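# Move TB bottle from fridge bin to bench, shut door

## Task

Lift the bottle marked TB out of the refrigerator's bin and set it upright on the bench, keep the other bottle upright inside the refrigerator, and close the refrigerator door. If neither bottle carries the TB lettering, leave both where they are, close the door, and press the CALL key on the operator panel until it latches down. Pressing CALL wrongly cannot be undone.

## Robot and tools

Robot: two arms, left_arm and right_arm, each on its own carriage (left_rail and right_rail) sharing one floor track. left_rail is always the carriage toward +y; these names do not match image sides. An arm's base sits at x = 0, y = its carriage's position_m, z = 0.04 m, facing +x. left_arm's fingers can fold: grip with the outer quarter of the pads (near the tips), since gripping nearer the palm may hold a narrow bottle loosely or drop it, and pressing fingertips onto a surface folds them quietly. right_arm's fingers are rigid.

Scene frame (used by all results): table top is z = 0, +z up, +x the direction the arms face, +y to their left. The track lies along y at x = 0, y = 0 mid-track; the table starts at x = 0.17 m. Anything resting off the table, including on the track or the strip beside it, fails the job.

Gripper geometry: fingers point along the gripper's +z, open and close along its y. end_effector_position is the point between the closed pads; fingertips reach about 33 mm past it (only 9 mm when fully open). A block protrudes about 10 cm along the gripper's +x and turns with it.

execute_actions(actions, cameras): runs actions in sequence, then reports state and images. cameras lists names (cam_high, cam_low, cam_bench_left, cam_bench_mid, cam_bench_right, cam_left_wrist, cam_right_wrist); omitted or ["all"] gives all, [] none. An empty actions list just reports. Each action may hold rows, steps, until, left_rail, right_rail.
- rows: 1 to 15 rows, one row per control step (1/30 s). Each row is a single list of 18 numbers in [-1, 1] covering both arms: left dx, dy, dz, rx, ry, rz, gripper position, force_limit, speed, then the same nine for the right. Send all 18 even if one arm is idle.
- dx..rz are offsets, not poses: measured from that arm's Hand target at the start of the action, along the Hand target's own axes. Every row in an action is relative to that same start, so rows do not add up within an action; but each new action starts from the current Hand target, so repeating an offset moves further. Scale: 1.0 = 0.6 m for dx/dy/dz and 180 degrees for rotation; rx, ry, rz form one rotation vector. Commanded orientation is clipped to 32 degrees from the measured one each step.
- Gripper numbers are settings, not offsets. position: +1 fully open (140 mm), pads touch near -0.8, -1 closes until blocked. force_limit (-1..+1, starts +1): pad force roughly 14 N at -1, 40 N at 0, 58 N at +1 when closing slowly; faster closes squeeze harder. speed (-1..+1, starts +1): about 30, 140, 250 mm/s at -1, 0, +1. To leave a gripper untouched, resend its last three numbers; a 0 is a real command. To grip harder while holding, raise force_limit and switch position between -1 and -0.98; to soften, open and reclose slowly.
- steps: 1 to 450, default 15, at least the row count. After the last row each arm keeps heading for the last row's target, so give long moves enough steps. Ramp offsets gradually (about 0.01 more per row is 0.18 m/s) so a held bottle is not shaken loose.
- until: stops the action early when all conditions hold; it reads only left_rail and right_rail fields, e.g. {"right_rail": {"position_status": ["!=", "moving"]}}; numbers need a comparison (=, !=, <, <=, >, >=). {"all": {"status": "ended"}} or {"any": {"status": "ended"}} also work.
- Rails: {"left_rail": {"position_m": p}} sends an absolute track position (left_rail -0.8 to 1.5 m, right_rail -1.5 to 0.8 m); speed_m_s 0.01 to 1; acceleration_factor 0.1 to 1 (times 1.8 m/s2). {"stop": true} brakes. An out-of-range value or unknown name rejects the whole call. Keep carriages 0.78 m or more apart. Drive, then wait with until until not moving, before aiming the gripper at a scene point. A drive carries the arm rigidly and does not avoid obstacles.

zoom_image(camera, region): enlarges [x0, y0, x1, y1] (pixels, origin top-left, at most 504 by 504) of a camera's latest image; useful for reading bottle letters.
zero_wrist_force(arm): subtracts the current wrist reading from later ones; no motion.
finished_scene(scene): ends the scene for good; scene is 1 or omitted. Only call once the bottle stands on the bench, the door is shut and carriages have arrived.

Results: end_effector_position (m), end_effector_quat_wxyz, velocities (m/s, rad/s) in the scene frame, possibly a few cm off. Hand target is what the next offsets count from; if the gripper rests short, resend or add the gap. Joint positions/velocities per arm: rail (m), shoulder pan, shoulder lift, elbow, wrist 1, wrist 2, wrist 3 (rad). Joint torques are total drive output, sign toward larger joint values. Wrist force/torque are in the gripper's own axes; a third line shows the peak since last shown. object_status: 0 moving, 1 blocked while opening, 2 blocked while closing (a grip), 3 reached target or pads met. position_measured is in counts: 3 open, ~75 = 100 mm, 139 = 60 mm, 200 = 20 mm, 230 pads touching. Rail position_status: moving, done, contact_stop, time_out, stopped, stopped_with_arm, stopped_for_other_arm, stopped_for_other_carriage; position_answer taken or not_taken. "pose unreachable" drops that arm's target but the call continues.

Avoid: joint contact torque at limits (293, 293, 133, 48, 48, 48 N m) or outside force near 150 N, which halt the arm 10 s; motors overheating from holding loads stretched out; arms or carriages touching each other, or a gripper closing on the other arm's fingers; dropping or releasing a moving bottle; slamming the door or hitting fixed items hard.

Each tool is called after "Request:" by a JSON object that holds its "api" and its "payload", one argument or row to a line.

## Session

Request:
{"api": "execute_actions", "payload": {
  "actions": []
}}

Scene clock: 0.00 s.
left_arm: end_effector_position=(+0.3563, +1.2407, +0.5790) position_measured=3 object_status=3 end_effector_quat_wxyz=(+0.000, +0.000, +1.000, +0.000) | right_arm: end_effector_position=(+0.3563, -1.2884, +0.5790) position_measured=3 object_status=3 end_effector_quat_wxyz=(+0.000, +0.000, +1.000, +0.000)
Joint positions: left_arm=[1.162 -0.281 -2.157 1.821 -1.235 -1.571 -0.281] | right_arm=[-1.367 -0.28 -2.157 1.821 -1.235 -1.571 -0.28]
Joint velocities: within noise
Joint torques (N m): no reading
Wrist force (N): no reading
Wrist torque (N m): no reading
Wrist force, peak (N): no reading
Hand target: left_arm +0.3563, +1.2407, +0.5790; +0.000, +0.000, +1.000, +0.000 | right_arm +0.3563, -1.2884, +0.5790; +0.000, +0.000, +1.000, +0.000
Tool commands: left_gripper/position=+1.0 left_gripper/force_limit=+1.0 left_gripper/speed=+1.0 right_gripper/position=+1.0 right_gripper/force_limit=+1.0 right_gripper/speed=+1.0
left_rail: position_m=1.162 position_status=done
right_rail: position_m=-1.367 position_status=done

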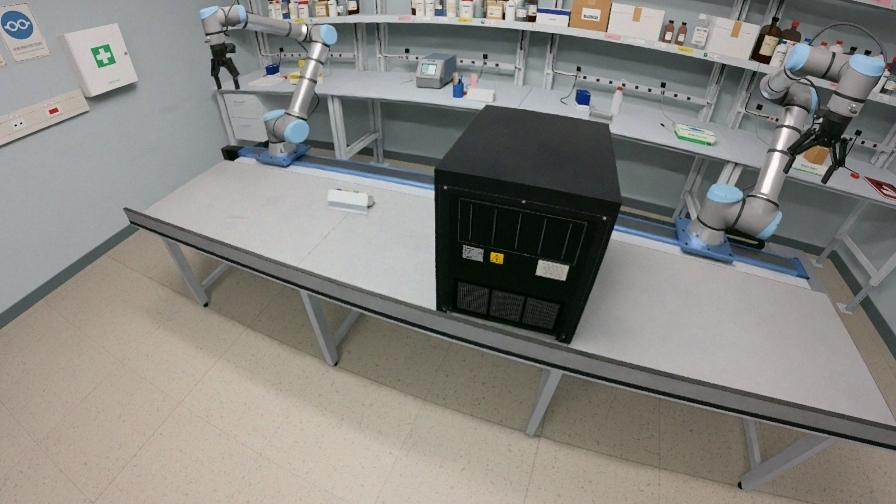

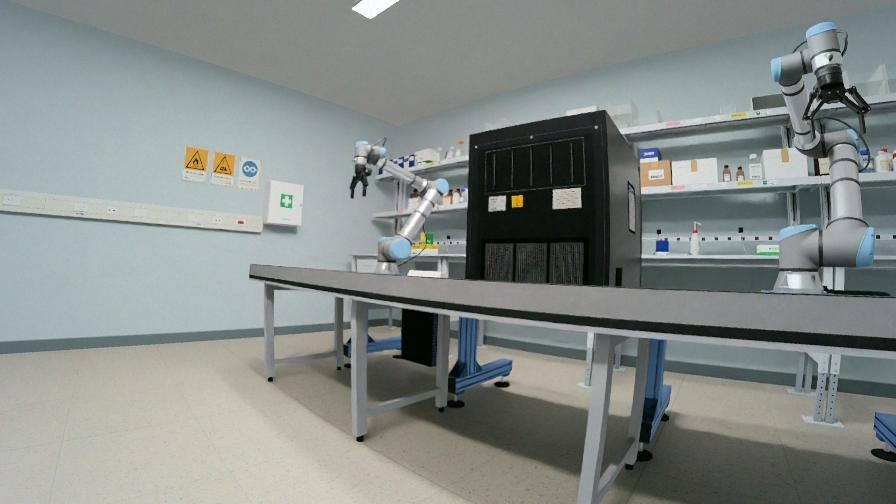

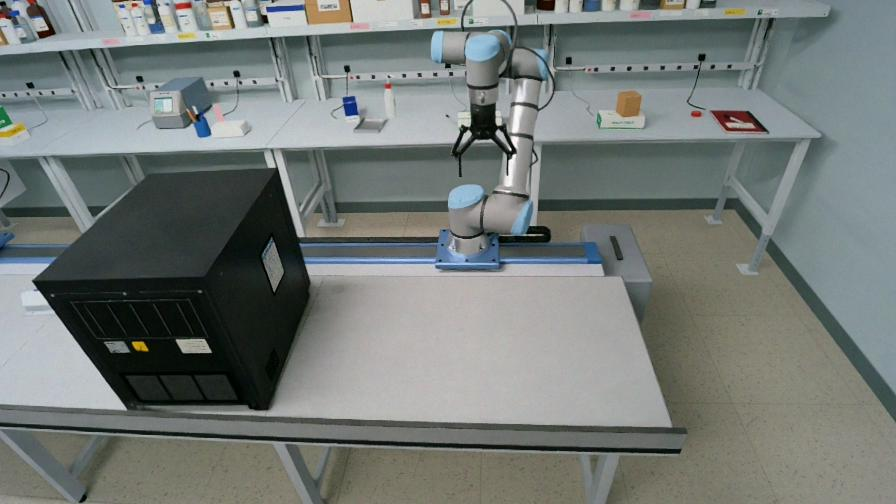

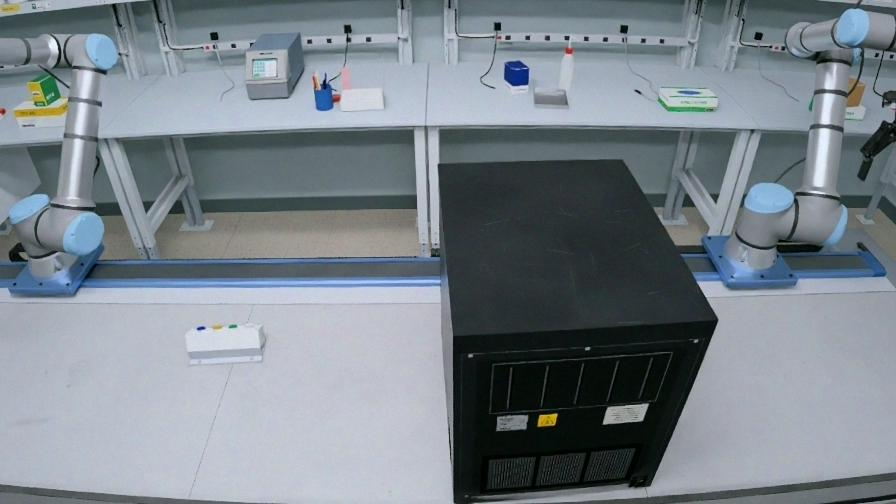

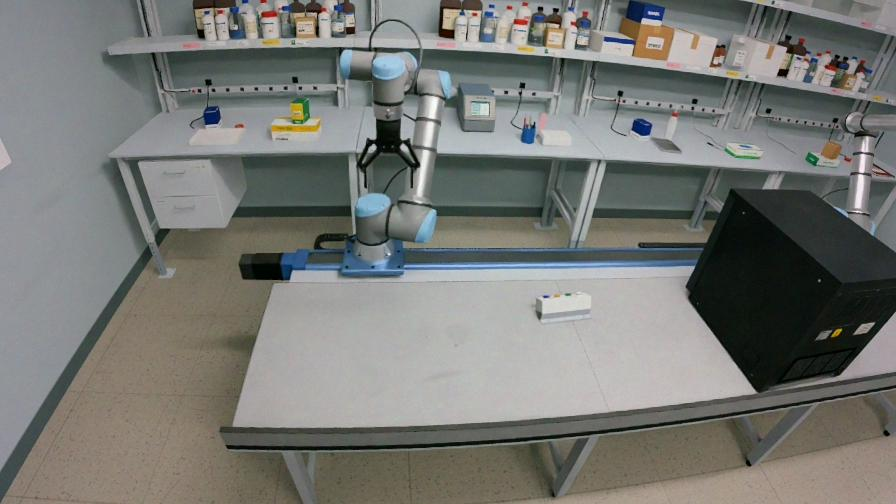

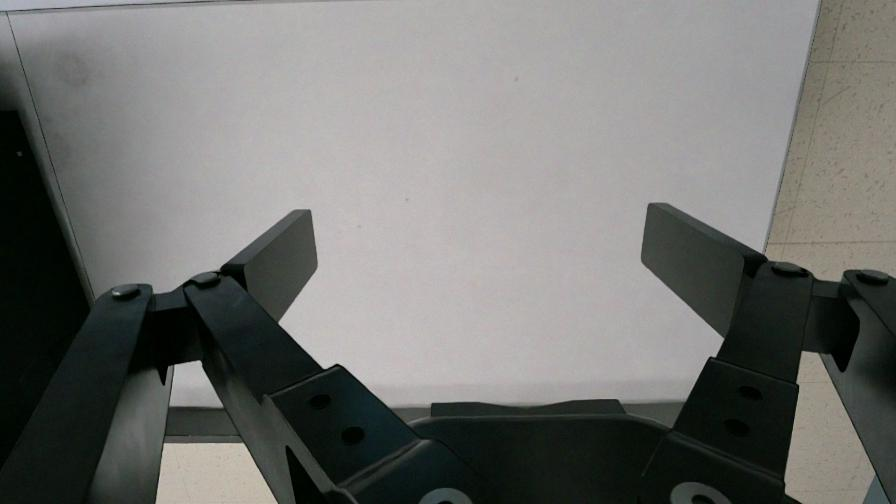

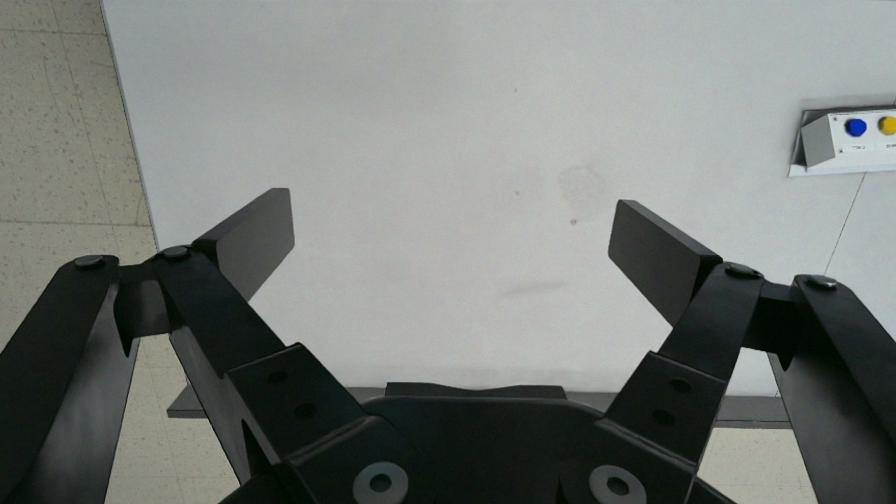

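Request:
{"api": "zoom_image", "payload": {
  "camera": "cam_bench_mid",
  "region": [150, 280, 310, 390]
}}

Request:
{"api": "zoom_image", "payload": {
  "camera": "cam_bench_right",
  "region": [640, 160, 896, 420]
}}

Request:
{"api": "zoom_image", "payload": {
  "camera": "cam_bench_left",
  "region": [0, 150, 340, 430]
}}

Request:
{"api": "zoom_image", "payload": {
  "camera": "cam_bench_mid",
  "region": [400, 130, 750, 504]
}}

Scaled by 3.150 from the camera's 896x504 image, which has a finer 1280x720 frame.

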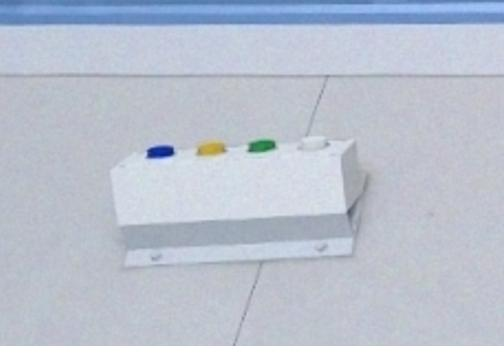

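Scaled by 1.938 from the camera's 896x504 image, which has a finer 1280x720 frame.

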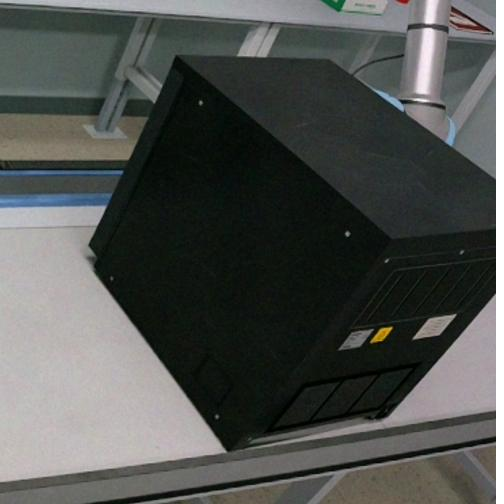

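Scaled by 1.482 from the camera's 896x504 image, which has a finer 1280x720 frame.

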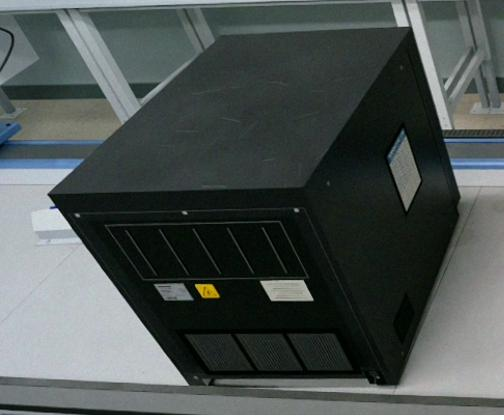

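Scaled by 1.348 from the camera's 896x504 image, which has a finer 1280x720 frame.

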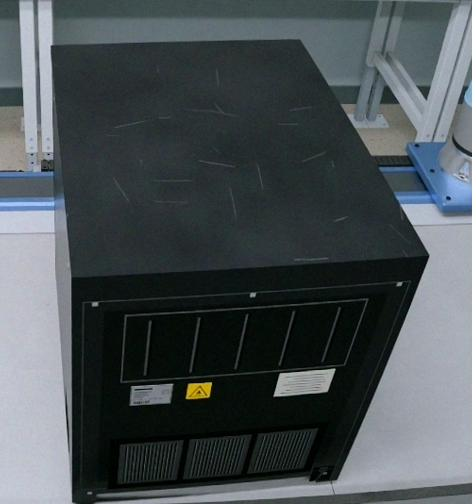

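Request:
{"api": "execute_actions", "payload": {
  "actions": [
    {"rows":[[0.0137,-0.3143,0,0,0,0.1667,1,1,1,0,0,0,0,0,0,1,1,1]],"steps":30},
    {"rows":[[0.0137,-0.3143,0,0,0,0.1667,1,1,1,0,0,0,0,0,0,1,1,1]],"steps":30},
    {"rows":[[0.0137,-0.3143,0,0,0,0.1667,1,1,1,0,0,0,0,0,0,1,1,1]],"steps":30},
    {"rows":[[0.0137,-0.3143,0,0,0,0.1667,1,1,1,0,0,0,0,0,0,1,1,1]],"steps":30},
    {"rows":[[0.0137,-0.3143,0,0,0,0.1667,1,1,1,0,0,0,0,0,0,1,1,1]],"steps":40}
  ],
  "cameras": ["cam_bench_left"]
}}

Scene clock: 117.30 s.
left_arm: end_effector_position=(-0.2685, +0.9155, +0.5789) position_measured=3 object_status=3 end_effector_quat_wxyz=(+0.000, +0.966, +0.259, +0.000) | right_arm: end_effector_position=(+0.3563, -1.2884, +0.5790) position_measured=3 object_status=3 end_effector_quat_wxyz=(+0.000, +0.000, +1.000, +0.000)
Joint positions: left_arm=[1.162 -2.897 -2.157 1.821 -1.235 -1.571 -0.278] | right_arm=[-1.367 -0.28 -2.157 1.821 -1.235 -1.571 -0.28]
Joint torques (N m): left_arm=[-11.79 11.83 -54.35 -7.88 2.66 -2.1] | right_arm=[1.65 1.58 -43.01 -4.76 0.01 0.24]
Wrist force (N): left_arm=[-0.3 -0.3 0.0] | right_arm=[0.0 0.0 0.1]
Wrist torque (N m): left_arm=[-0.09 0.04 0.11] | right_arm=[0.01 -0.01 -0.01]
Wrist force, peak (N): left_arm=[2.8 8.8 -0.1] | right_arm=[-0.6 0.0 0.2]
Hand target: left_arm -0.2685, +0.9155, +0.5789; +0.000, +0.966, +0.259, +0.000 | right_arm +0.3563, -1.2884, +0.5790; +0.000, +0.000, +1.000, +0.000
Off the commanded pose: left_arm 0.000 m, 0 deg | right_arm 0.000 m, 0 deg.
left_rail: position_m=1.162 position_status=done
right_rail: position_m=-1.367 position_status=done
Images, in order (width x height): cam_bench_left 896x504.

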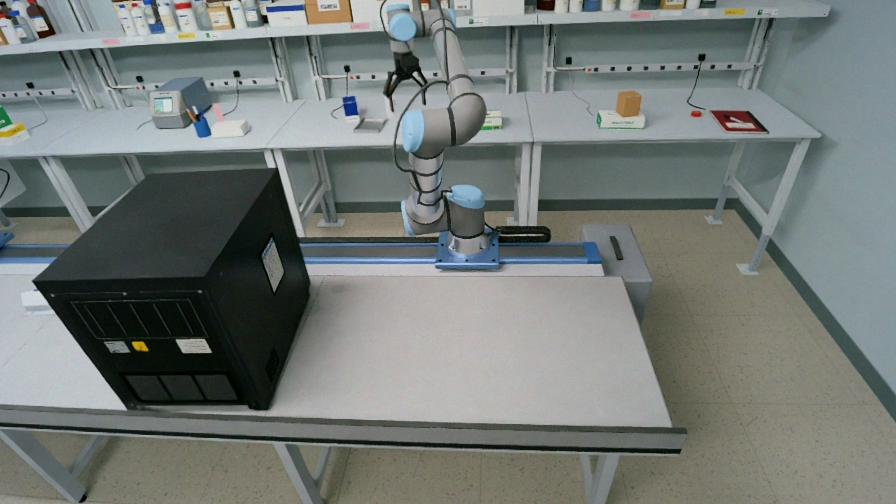

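Request:
{"api": "execute_actions", "payload": {
  "actions": [
    {"rows":[[0,0,0,0,0.125,0,1,1,1,0,0,0,0,0,0,1,1,1]],"steps":25},
    {"rows":[[0,0,0,0,0.125,0,1,1,1,0,0,0,0,0,0,1,1,1]],"steps":25},
    {"rows":[[0,0,0,0,0.125,0,1,1,1,0,0,0,0,0,0,1,1,1]],"steps":25},
    {"rows":[[0,0,0,0,0.125,0,1,1,1,0,0,0,0,0,0,1,1,1]],"steps":35},
    {"rows":[[-0.06,0,0,-0.12,0,0,1,1,1,0,0,0,0,0,0,1,1,1]],"steps":25},
    {"rows":[[-0.06,0,0,-0.12,0,0,1,1,1,0,0,0,0,0,0,1,1,1]],"steps":25},
    {"rows":[[-0.06,0,-0.05,-0.12,0,0,1,1,1,0,0,0,0,0,0,1,1,1]],"steps":40}
  ],
  "cameras": ["cam_bench_left","cam_left_wrist"]
}}

Scene clock: 137.53 s.
left_arm: end_effector_position=(-0.2977, +0.9224, +0.4709) position_measured=3 object_status=3 end_effector_quat_wxyz=(+0.212, +0.675, -0.212, +0.675) | right_arm: end_effector_position=(+0.3563, -1.2884, +0.5790) position_measured=3 object_status=3 end_effector_quat_wxyz=(+0.000, +0.000, +1.000, +0.000)
Joint positions: left_arm=[1.162 -3.369 -1.515 1.951 -0.436 -1.19 0] | right_arm=[-1.367 -0.28 -2.157 1.821 -1.235 -1.571 -0.28]
Joint torques (N m): left_arm=[-8.63 -59.28 -32.79 -0.33 2.74 1.93] | right_arm=[4.21 2.21 -41.77 -4.72 0.3 0.19]
Wrist force (N): left_arm=[0.5 -2.3 0.9] | right_arm=[-0.2 0.3 0.3]
Wrist torque (N m): left_arm=[-0.39 -0.70 0.08] | right_arm=[0.07 0.05 0.00]
Wrist force, peak (N): left_arm=[15.9 1.1 2.8] | right_arm=[0.3 -0.6 0.2]
Hand target: left_arm -0.2977, +0.9224, +0.4709; +0.212, +0.675, -0.212, +0.675 | right_arm +0.3563, -1.2884, +0.5790; +0.000, +0.000, +1.000, +0.000
Off the commanded pose: left_arm 0.000 m, 0 deg | right_arm 0.000 m, 0 deg.
left_rail: position_m=1.162 position_status=done
right_rail: position_m=-1.367 position_status=done
camera_calibration:
cam_left_wrist: T_world_to_cam=[[-0.559069, -0.828518, -0.0316178, 0.628799], [-0.269214, 0.217464, -0.938207, 0.160338], [0.784197, -0.516011, -0.344626, 1.05344], [0, 0, 0, 1]] pos_world=[-0.431395, 1.02969, 0.533353]
Images, in order (width x height): cam_bench_left 896x504, cam_left_wrist 896x504.

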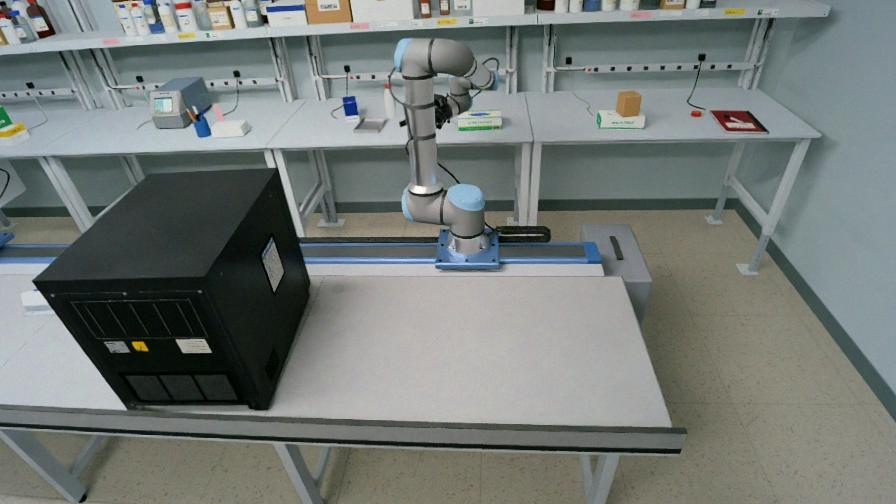

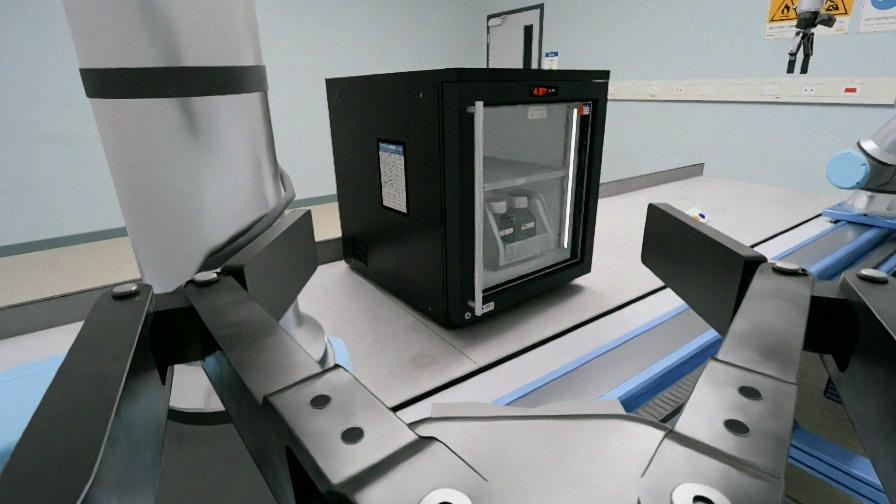

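Request:
{"api": "zoom_image", "payload": {
  "camera": "cam_left_wrist",
  "region": [420, 60, 640, 340]
}}

Request:
{"api": "zoom_image", "payload": {
  "camera": "cam_left_wrist",
  "region": [470, 170, 580, 280]
}}

Request:
{"api": "zoom_image", "payload": {
  "camera": "cam_left_wrist",
  "region": [450, 70, 610, 130]
}}

Scaled by 1.800 from the camera's 896x504 image, which has a finer 1280x720 frame.

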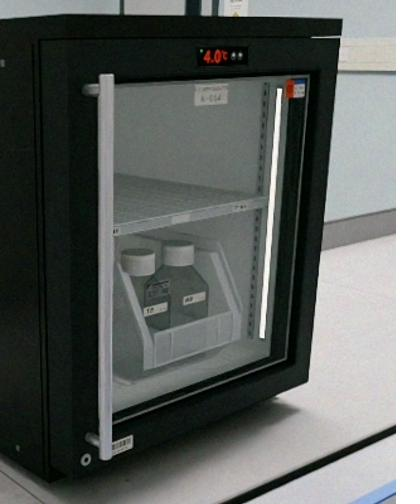

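Scaled by 4.582 from the camera's 896x504 image, which has a finer 1280x720 frame.

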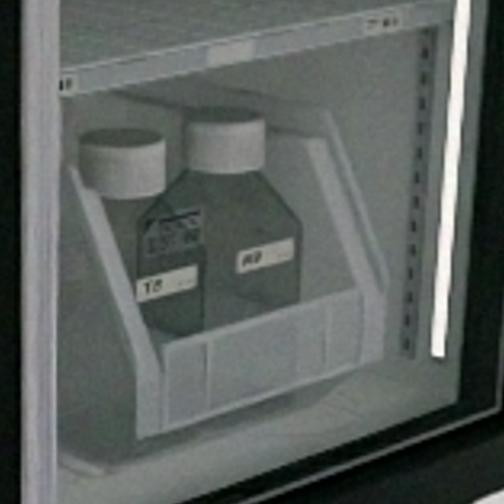

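Scaled by 3.150 from the camera's 896x504 image, which has a finer 1280x720 frame.

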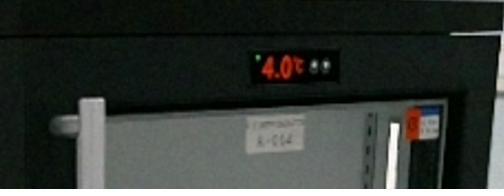

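Request:
{"api": "execute_actions", "payload": {
  "actions": [
    {"rows":[[-0.033,0.123,0.086,0.028,0,0,1,1,1,0,0,0,0,0,0,1,1,1]],"steps":15},
    {"rows":[[-0.033,0.123,0.08,0.028,0,0,1,1,1,0,0,0,0,0,0,1,1,1]],"steps":15},
    {"rows":[[-0.033,0.123,0.068,0.028,0,0,1,1,1,0,0,0,0,0,0,1,1,1]],"steps":15},
    {"rows":[[-0.033,0.123,0.05,0.028,0,0,1,1,1,0,0,0,0,0,0,1,1,1]],"steps":15},
    {"rows":[[-0.033,0.123,0.035,0.028,0,0,1,1,1,0,0,0,0,0,0,1,1,1]],"steps":45}
  ],
  "cameras": ["cam_bench_left","cam_left_wrist"]
}}

Request:
{"api": "zoom_image", "payload": {
  "camera": "cam_left_wrist",
  "region": [300, 50, 700, 450]
}}

Scene clock: 176.93 s.
left_arm: end_effector_position=(-0.2813, +0.5040, +0.3720) position_measured=3 object_status=3 end_effector_quat_wxyz=(+0.059, +0.705, -0.059, +0.705) | right_arm: end_effector_position=(+0.3563, -1.2884, +0.5790) position_measured=3 object_status=3 end_effector_quat_wxyz=(+0.000, +0.000, +1.000, +0.000)
Joint positions: left_arm=[1.162 -2.573 -1.006 1.452 -0.446 -0.834 0] | right_arm=[-1.367 -0.28 -2.157 1.821 -1.235 -1.571 -0.28]
Joint torques (N m): left_arm=[12.29 -76.49 -45.64 5.16 2.56 -1.9] | right_arm=[1.53 4.6 -41.41 -4.5 0.36 -0.41]
Wrist force (N): left_arm=[0.7 -2.4 0.5] | right_arm=[-0.1 0.0 -0.1]
Wrist torque (N m): left_arm=[-0.41 -0.75 0.28] | right_arm=[0.01 0.02 0.00]
Wrist force, peak (N): left_arm=[3.2 -15.8 -1.9] | right_arm=[-0.4 0.6 -0.1]
Hand target: left_arm -0.2813, +0.5040, +0.3720; +0.059, +0.705, -0.059, +0.705 | right_arm +0.3563, -1.2884, +0.5790; +0.000, +0.000, +1.000, +0.000
Off the commanded pose: left_arm 0.000 m, 0 deg | right_arm 0.000 m, 0 deg.
left_rail: position_m=1.162 position_status=done
right_rail: position_m=-1.367 position_status=done
camera_calibration:
cam_left_wrist: T_world_to_cam=[[-0.153158, -0.987699, -0.0315031, 0.482555], [-0.336192, 0.0820563, -0.938212, 0.212351], [0.929257, -0.133104, -0.344624, 0.638438], [0, 0, 0, 1]] pos_world=[-0.447975, 0.544173, 0.434453]
Images, in order (width x height): cam_bench_left 896x504, cam_left_wrist 896x504.

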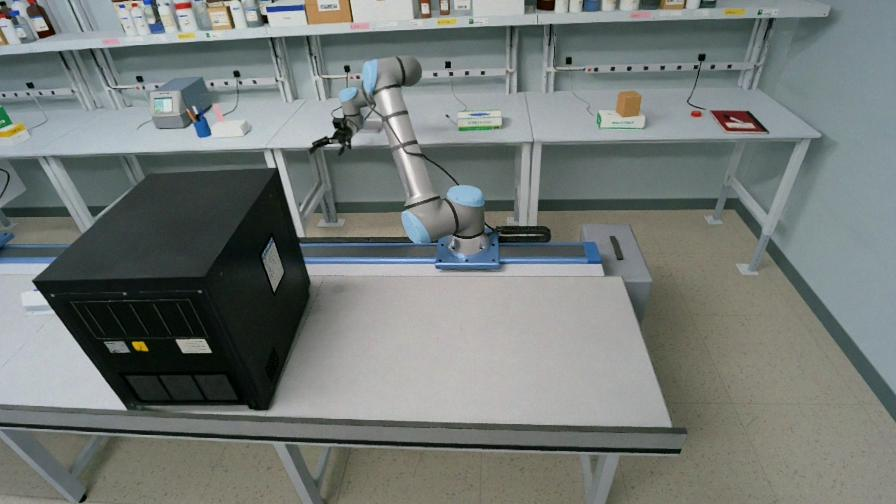

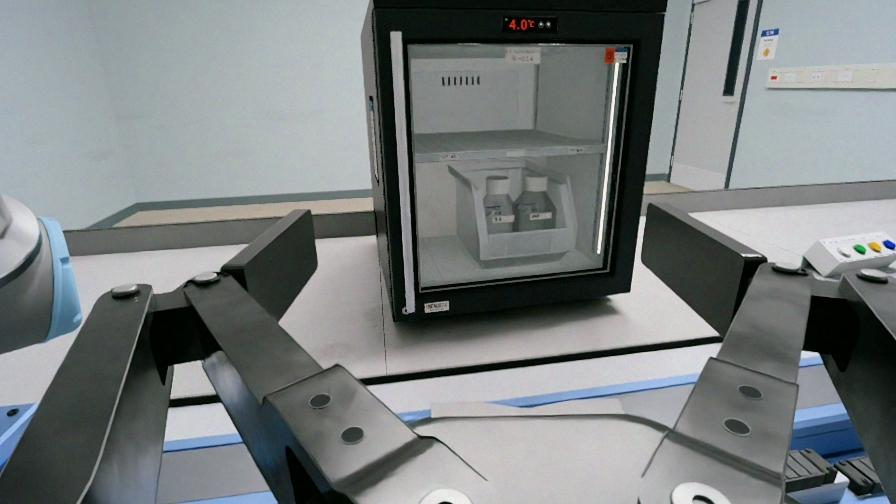

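Scaled by 1.260 from the camera's 896x504 image, which has a finer 1280x720 frame.

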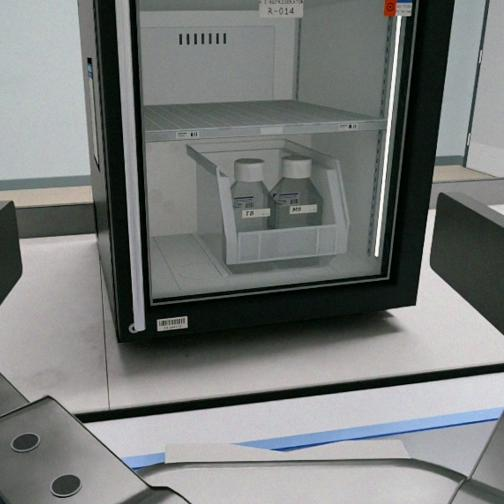

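Request:
{"api": "zoom_image", "payload": {
  "camera": "cam_left_wrist",
  "region": [440, 155, 580, 265]
}}

Request:
{"api": "zoom_image", "payload": {
  "camera": "cam_left_wrist",
  "region": [478, 170, 568, 240]
}}

Request:
{"api": "zoom_image", "payload": {
  "camera": "cam_left_wrist",
  "region": [370, 250, 480, 330]
}}

Request:
{"api": "zoom_image", "payload": {
  "camera": "cam_left_wrist",
  "region": [360, 0, 480, 90]
}}

Scaled by 3.600 from the camera's 896x504 image, which has a finer 1280x720 frame.

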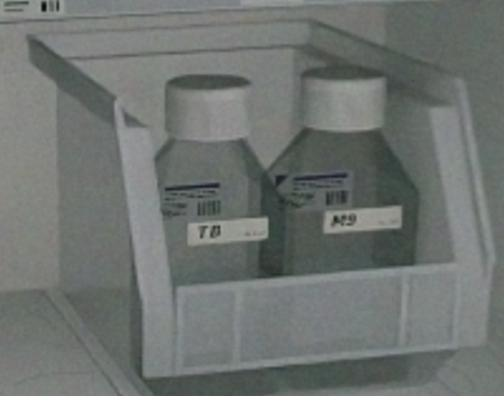

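Scaled by 5.600 from the camera's 896x504 image, which has a finer 1280x720 frame.

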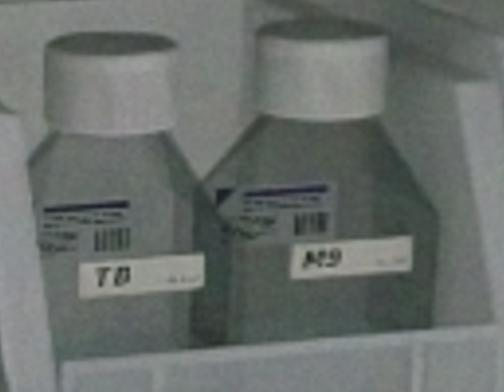

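Scaled by 4.582 from the camera's 896x504 image, which has a finer 1280x720 frame.

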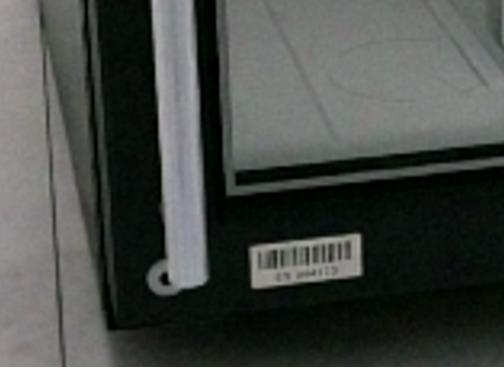

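Scaled by 4.200 from the camera's 896x504 image, which has a finer 1280x720 frame.

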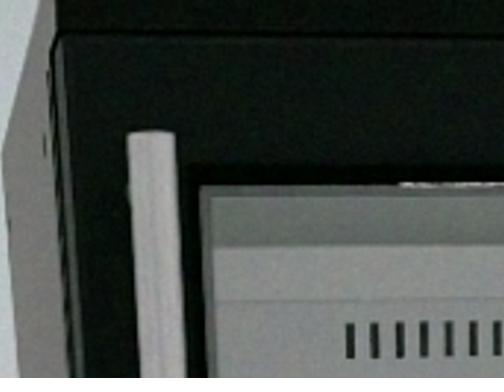

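Request:
{"api": "execute_actions", "payload": {
  "actions": [
    {"rows":[[-0.03,-0.03,0.15,0,0,0,-0.16,0,0,0,0,0,0,0,0,1,1,1]],"steps":20},
    {"rows":[[-0.03,-0.03,0.16,0,0,0,-0.16,0,0,0,0,0,0,0,0,1,1,1]],"steps":20},
    {"rows":[[-0.03,-0.03,0.14,0,0,0,-0.16,0,0,0,0,0,0,0,0,1,1,1]],"steps":20},
    {"rows":[[-0.03,-0.03,0.1,0.071,0,0,-0.16,0,0,0,0,0,0,0,0,1,1,1]],"steps":45}
  ],
  "cameras": ["cam_bench_left","cam_left_wrist"]
}}

Scene clock: 227.40 s.
left_arm: end_effector_position=(+0.0561, +0.5198, +0.3000) position_measured=149 object_status=3 end_effector_quat_wxyz=(-0.019, +0.707, +0.019, +0.707) | right_arm: end_effector_position=(+0.3563, -1.2884, +0.5790) position_measured=3 object_status=3 end_effector_quat_wxyz=(+0.000, +0.000, +1.000, +0.000)
Joint positions: left_arm=[1.162 -2.221 -1.145 1.824 -0.679 -0.705 0] | right_arm=[-1.367 -0.28 -2.157 1.821 -1.235 -1.571 -0.28]
Joint torques (N m): left_arm=[14.41 -59 -40.84 4.81 -1.74 -1.98] | right_arm=[2.54 5.26 -41.11 -4.69 0.13 0.16]
Wrist force (N): left_arm=[0.5 -1.7 0.9] | right_arm=[0.3 -0.1 -0.1]
Wrist torque (N m): left_arm=[-0.25 -0.74 0.28] | right_arm=[-0.02 -0.06 0.00]
Wrist force, peak (N): left_arm=[-1.5 -3.9 -16.2] | right_arm=[0.1 0.7 0.0]
Hand target: left_arm +0.0561, +0.5198, +0.3000; -0.019, +0.707, +0.019, +0.707 | right_arm +0.3563, -1.2884, +0.5790; +0.000, +0.000, +1.000, +0.000
Off the commanded pose: left_arm 0.000 m, 0 deg | right_arm 0.000 m, 0 deg.
left_rail: position_m=1.162 position_status=done
right_rail: position_m=-1.367 position_status=done
camera_calibration:
cam_left_wrist: T_world_to_cam=[[0.0691049, -0.99711, -0.0315605, 0.540057], [-0.346028, 0.00571451, -0.938207, 0.297136], [0.935676, 0.0757555, -0.344633, 0.193345], [0, 0, 0, 1]] pos_world=[-0.115411, 0.522152, 0.362453]
Images, in order (width x height): cam_bench_left 896x504, cam_left_wrist 896x504.

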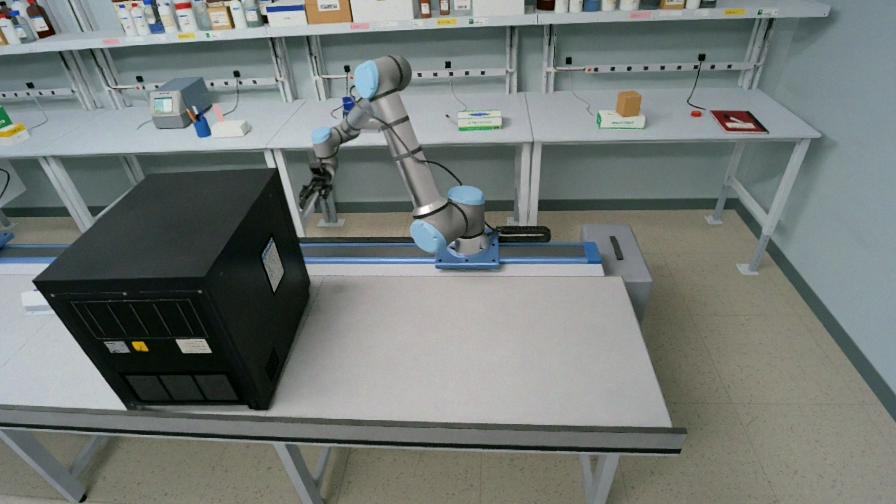

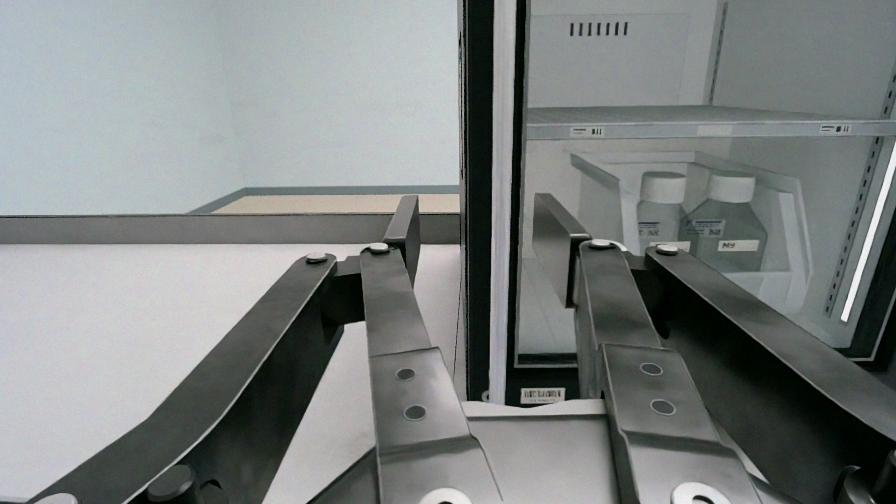

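Request:
{"api": "zoom_image", "payload": {
  "camera": "cam_left_wrist",
  "region": [600, 150, 800, 280]
}}

Request:
{"api": "zoom_image", "payload": {
  "camera": "cam_left_wrist",
  "region": [380, 180, 640, 420]
}}

Scaled by 2.520 from the camera's 896x504 image, which has a finer 1280x720 frame.

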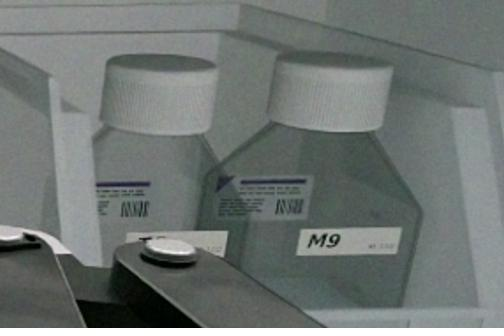

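Scaled by 1.938 from the camera's 896x504 image, which has a finer 1280x720 frame.

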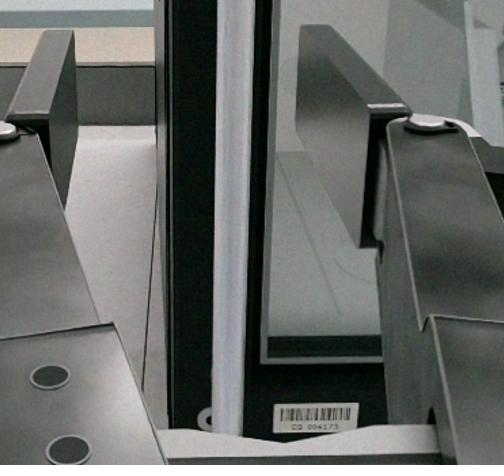

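Request:
{"api": "execute_actions", "payload": {
  "actions": [
    {"rows":[[0,0.033,0.08,0,0,0,-0.16,0,0,0,0,0,0,0,0,1,1,1]],"steps":20},
    {"rows":[[0,0,0.1,0,0,0,-0.16,0,0,0,0,0,0,0,0,1,1,1]],"steps":45}
  ],
  "cameras": ["cam_left_wrist"]
}}

Request:
{"api": "zoom_image", "payload": {
  "camera": "cam_left_wrist",
  "region": [380, 150, 640, 410]
}}

Scene clock: 249.67 s.
left_arm: end_effector_position=(+0.1650, +0.5060, +0.3000) position_measured=149 object_status=3 end_effector_quat_wxyz=(-0.019, +0.707, +0.019, +0.707) | right_arm: end_effector_position=(+0.3563, -1.2884, +0.5790) position_measured=3 object_status=3 end_effector_quat_wxyz=(+0.000, +0.000, +1.000, +0.000)
Joint positions: left_arm=[1.162 -2.077 -1.175 1.87 -0.695 -0.561 0] | right_arm=[-1.367 -0.28 -2.157 1.821 -1.235 -1.571 -0.28]
Joint torques (N m): left_arm=[10.6 -86.33 -27.75 -1.03 2.29 2.05] | right_arm=[-0.44 3.19 -40 -4.84 0.71 -0.26]
Wrist force (N): left_arm=[0.4 -2.0 0.6] | right_arm=[0.0 0.0 -0.2]
Wrist torque (N m): left_arm=[-0.31 -0.71 0.08] | right_arm=[0.00 0.01 -0.01]
Wrist force, peak (N): left_arm=[-0.1 -0.3 -14.3] | right_arm=[0.3 -0.2 -0.7]
Hand target: left_arm +0.1650, +0.5060, +0.3000; -0.019, +0.707, +0.019, +0.707 | right_arm +0.3563, -1.2884, +0.5790; +0.000, +0.000, +1.000, +0.000
Off the commanded pose: left_arm 0.000 m, 0 deg | right_arm 0.000 m, 0 deg.
left_rail: position_m=1.162 position_status=done
right_rail: position_m=-1.367 position_status=done
camera_calibration:
cam_left_wrist: T_world_to_cam=[[0.0691049, -0.99711, -0.0315605, 0.518665], [-0.346028, 0.00571451, -0.938207, 0.334933], [0.935676, 0.0757555, -0.344633, 0.0924094], [0, 0, 0, 1]] pos_world=[-0.00641127, 0.508252, 0.362453]
Images, in order (width x height): cam_left_wrist 896x504.

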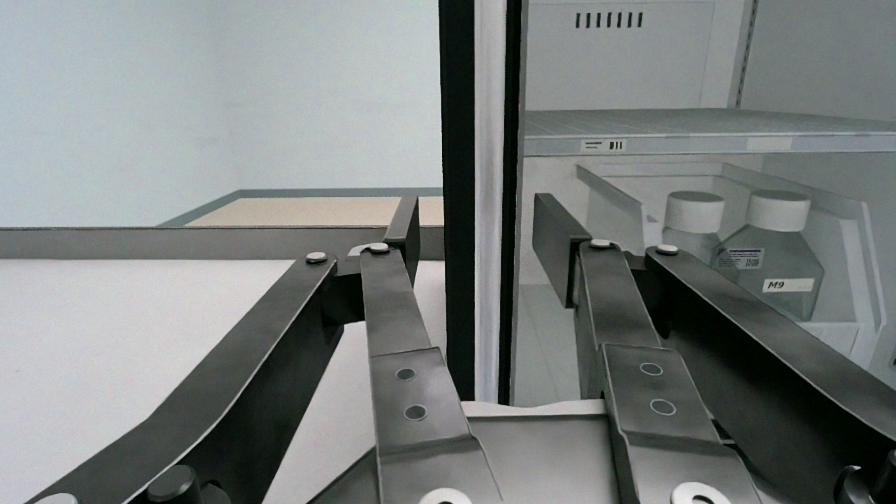

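Scaled by 1.938 from the camera's 896x504 image, which has a finer 1280x720 frame.

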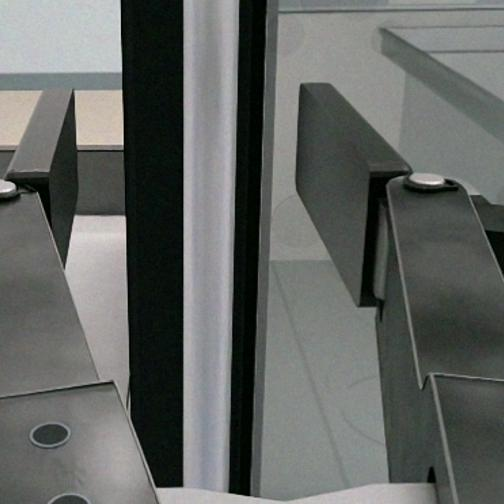

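Request:
{"api": "execute_actions", "payload": {
  "actions": [
    {"rows":[[0,0.01,0.067,0,0,0,-0.16,0,0,0,0,0,0,0,0,1,1,1]],"steps":45}
  ],
  "cameras": ["cam_left_wrist"]
}}

Request:
{"api": "zoom_image", "payload": {
  "camera": "cam_left_wrist",
  "region": [380, 150, 640, 410]
}}

Scene clock: 265.87 s.
left_arm: end_effector_position=(+0.2054, +0.5022, +0.3000) position_measured=149 object_status=3 end_effector_quat_wxyz=(-0.019, +0.707, +0.019, +0.707) | right_arm: end_effector_position=(+0.3563, -1.2884, +0.5790) position_measured=3 object_status=3 end_effector_quat_wxyz=(+0.000, +0.000, +1.000, +0.000)
Joint positions: left_arm=[1.162 -2.021 -1.182 1.881 -0.699 -0.505 0] | right_arm=[-1.367 -0.28 -2.157 1.821 -1.235 -1.571 -0.28]
Joint torques (N m): left_arm=[13.26 -84.63 -26.79 -1.75 2.27 1.36] | right_arm=[3 4.49 -40.36 -5.16 1.13 0.19]
Wrist force (N): left_arm=[0.4 -1.8 0.8] | right_arm=[0.0 0.0 -0.2]
Wrist torque (N m): left_arm=[-0.26 -0.73 0.09] | right_arm=[0.00 0.00 0.00]
Wrist force, peak (N): left_arm=[0.5 -2.5 -10.3] | right_arm=[-0.1 0.2 -0.6]
Hand target: left_arm +0.2054, +0.5022, +0.3000; -0.019, +0.707, +0.019, +0.707 | right_arm +0.3563, -1.2884, +0.5790; +0.000, +0.000, +1.000, +0.000
Off the commanded pose: left_arm 0.000 m, 0 deg | right_arm 0.000 m, 0 deg.
left_rail: position_m=1.162 position_status=done
right_rail: position_m=-1.367 position_status=done
camera_calibration:
cam_left_wrist: T_world_to_cam=[[0.0691049, -0.99711, -0.0315605, 0.512184], [-0.346028, 0.00571451, -0.938207, 0.348933], [0.935676, 0.0757555, -0.344633, 0.0548884], [0, 0, 0, 1]] pos_world=[0.0339887, 0.504552, 0.362453]
Images, in order (width x height): cam_left_wrist 896x504.

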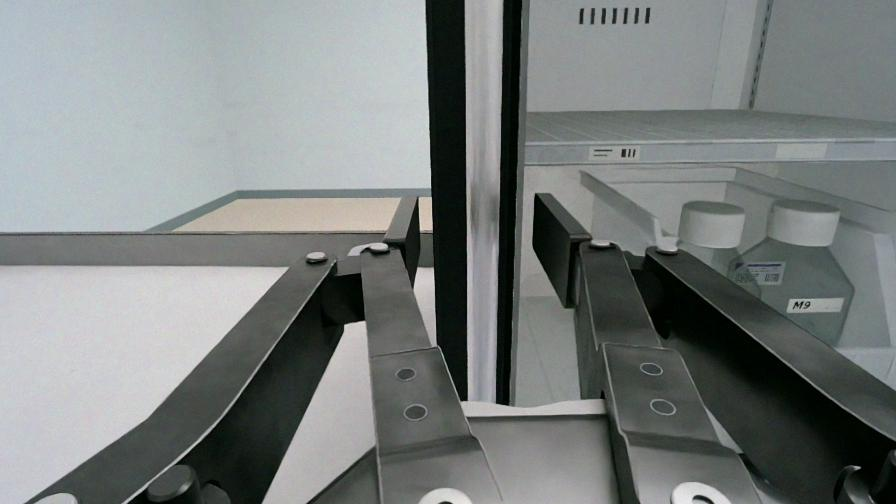

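Scaled by 1.938 from the camera's 896x504 image, which has a finer 1280x720 frame.

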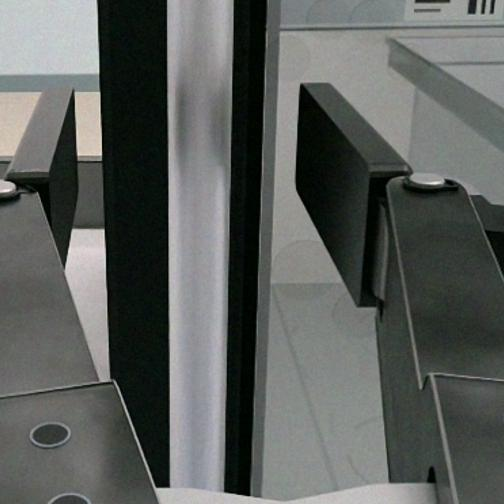

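Request:
{"api": "execute_actions", "payload": {
  "actions": [
    {"rows":[[0,0.005,0.042,0,0,0,-0.16,0,0,0,0,0,0,0,0,1,1,1]],"steps":45}
  ],
  "cameras": ["cam_left_wrist"]
}}

Request:
{"api": "zoom_image", "payload": {
  "camera": "cam_left_wrist",
  "region": [380, 150, 640, 410]
}}

Scene clock: 283.70 s.
left_arm: end_effector_position=(+0.2308, +0.5005, +0.3000) position_measured=149 object_status=3 end_effector_quat_wxyz=(-0.019, +0.707, +0.019, +0.707) | right_arm: end_effector_position=(+0.3563, -1.2884, +0.5790) position_measured=3 object_status=3 end_effector_quat_wxyz=(+0.000, +0.000, +1.000, +0.000)
Joint positions: left_arm=[1.162 -1.986 -1.186 1.887 -0.701 -0.47 0] | right_arm=[-1.367 -0.28 -2.157 1.821 -1.235 -1.571 -0.28]
Joint torques (N m): left_arm=[12.6 -81.69 -26.87 -1.62 2.62 -1.33] | right_arm=[0.63 4.04 -40.51 -5.04 1.03 0.43]
Wrist force (N): left_arm=[0.6 -2.0 0.8] | right_arm=[0.3 0.2 -0.3]
Wrist torque (N m): left_arm=[-0.30 -0.76 0.10] | right_arm=[0.05 -0.07 0.00]
Wrist force, peak (N): left_arm=[0.5 -2.0 -6.7] | right_arm=[0.5 0.3 -0.4]
Hand target: left_arm +0.2308, +0.5005, +0.3000; -0.019, +0.707, +0.019, +0.707 | right_arm +0.3563, -1.2884, +0.5790; +0.000, +0.000, +1.000, +0.000
Off the commanded pose: left_arm 0.000 m, 0 deg | right_arm 0.000 m, 0 deg.
left_rail: position_m=1.162 position_status=done
right_rail: position_m=-1.367 position_status=done
camera_calibration:
cam_left_wrist: T_world_to_cam=[[0.0691049, -0.99711, -0.0315605, 0.508734], [-0.346028, 0.00571451, -0.938207, 0.357732], [0.935676, 0.0757555, -0.344633, 0.031251], [0, 0, 0, 1]] pos_world=[0.0593887, 0.502852, 0.362453]
Images, in order (width x height): cam_left_wrist 896x504.

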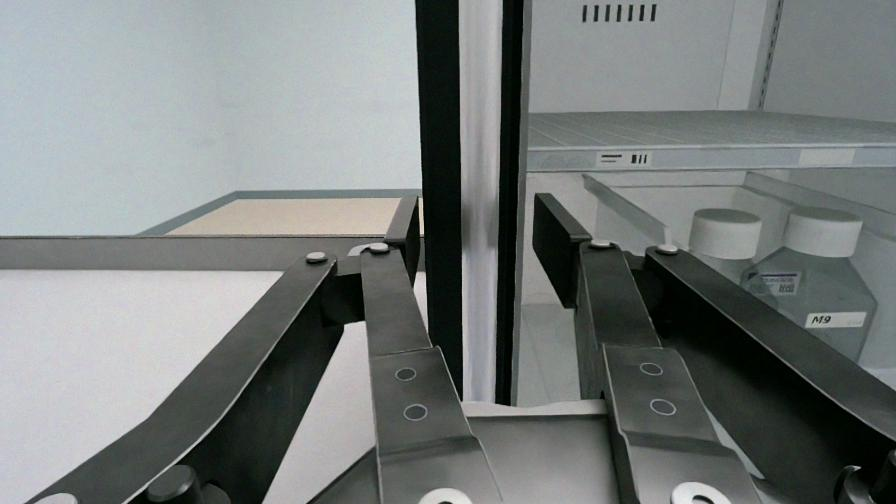

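Scaled by 1.938 from the camera's 896x504 image, which has a finer 1280x720 frame.

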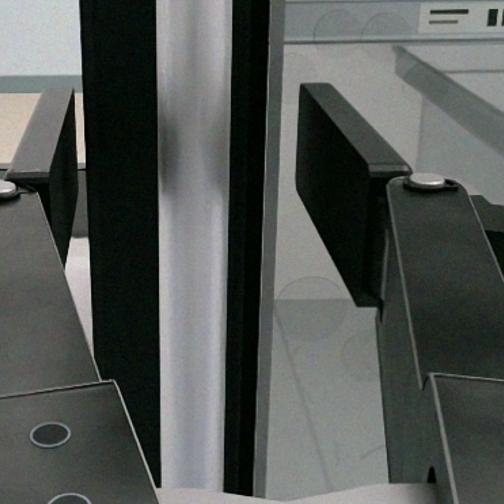

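Request:
{"api": "execute_actions", "payload": {
  "actions": [
    {"rows":[[0,0.002,0.033,0,0,0,-0.16,0,0,0,0,0,0,0,0,1,1,1]],"steps":45}
  ],
  "cameras": ["cam_left_wrist"]
}}

Request:
{"api": "zoom_image", "payload": {
  "camera": "cam_left_wrist",
  "region": [380, 150, 640, 410]
}}

Scene clock: 292.37 s.
left_arm: end_effector_position=(+0.2506, +0.5005, +0.3000) position_measured=149 object_status=3 end_effector_quat_wxyz=(-0.019, +0.707, +0.019, +0.707) | right_arm: end_effector_position=(+0.3563, -1.2884, +0.5790) position_measured=3 object_status=3 end_effector_quat_wxyz=(+0.000, +0.000, +1.000, +0.000)
Joint positions: left_arm=[1.162 -1.958 -1.19 1.893 -0.703 -0.442 0] | right_arm=[-1.367 -0.28 -2.157 1.821 -1.235 -1.571 -0.28]
Joint torques (N m): left_arm=[17.18 -84.85 -25.14 -0.99 1.14 1.45] | right_arm=[2.73 3.71 -39.37 -5.38 1.39 0.34]
Wrist force (N): left_arm=[-0.3 1.4 -2.9] | right_arm=[0.1 0.0 -0.2]
Wrist torque (N m): left_arm=[-0.54 -0.77 0.14] | right_arm=[0.01 -0.03 0.00]
Wrist force, peak (N): left_arm=[-0.7 11.9 -11.4] | right_arm=[0.5 0.7 0.0]
Hand target: left_arm +0.2506, +0.5005, +0.3000; -0.019, +0.707, +0.019, +0.707 | right_arm +0.3563, -1.2884, +0.5790; +0.000, +0.000, +1.000, +0.000
Off the commanded pose: left_arm 0.000 m, 0 deg | right_arm 0.000 m, 0 deg.
left_rail: position_m=1.162 position_status=done
right_rail: position_m=-1.367 position_status=done
camera_calibration:
cam_left_wrist: T_world_to_cam=[[0.0691049, -0.99711, -0.0315605, 0.507365], [-0.346028, 0.00571451, -0.938207, 0.364584], [0.935676, 0.0757555, -0.344633, 0.0127246], [0, 0, 0, 1]] pos_world=[0.0791887, 0.502852, 0.362453]
Images, in order (width x height): cam_left_wrist 896x504.

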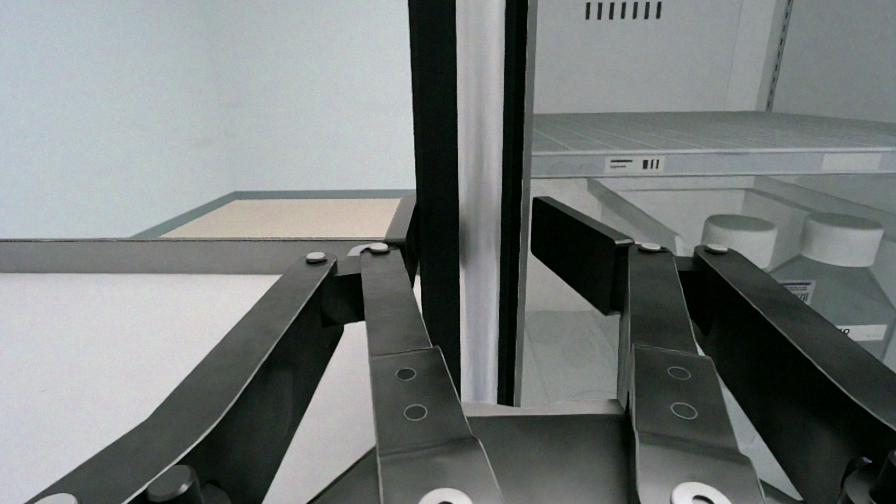

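Scaled by 1.938 from the camera's 896x504 image, which has a finer 1280x720 frame.

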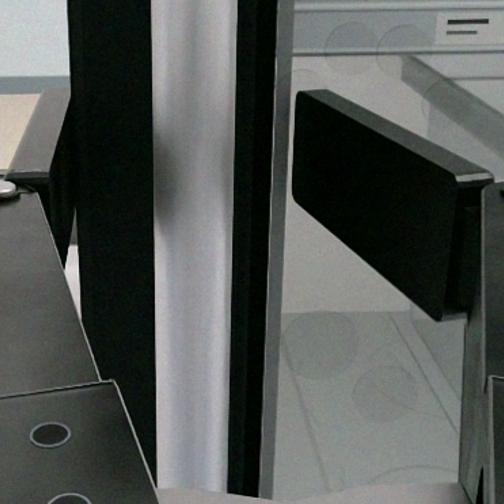

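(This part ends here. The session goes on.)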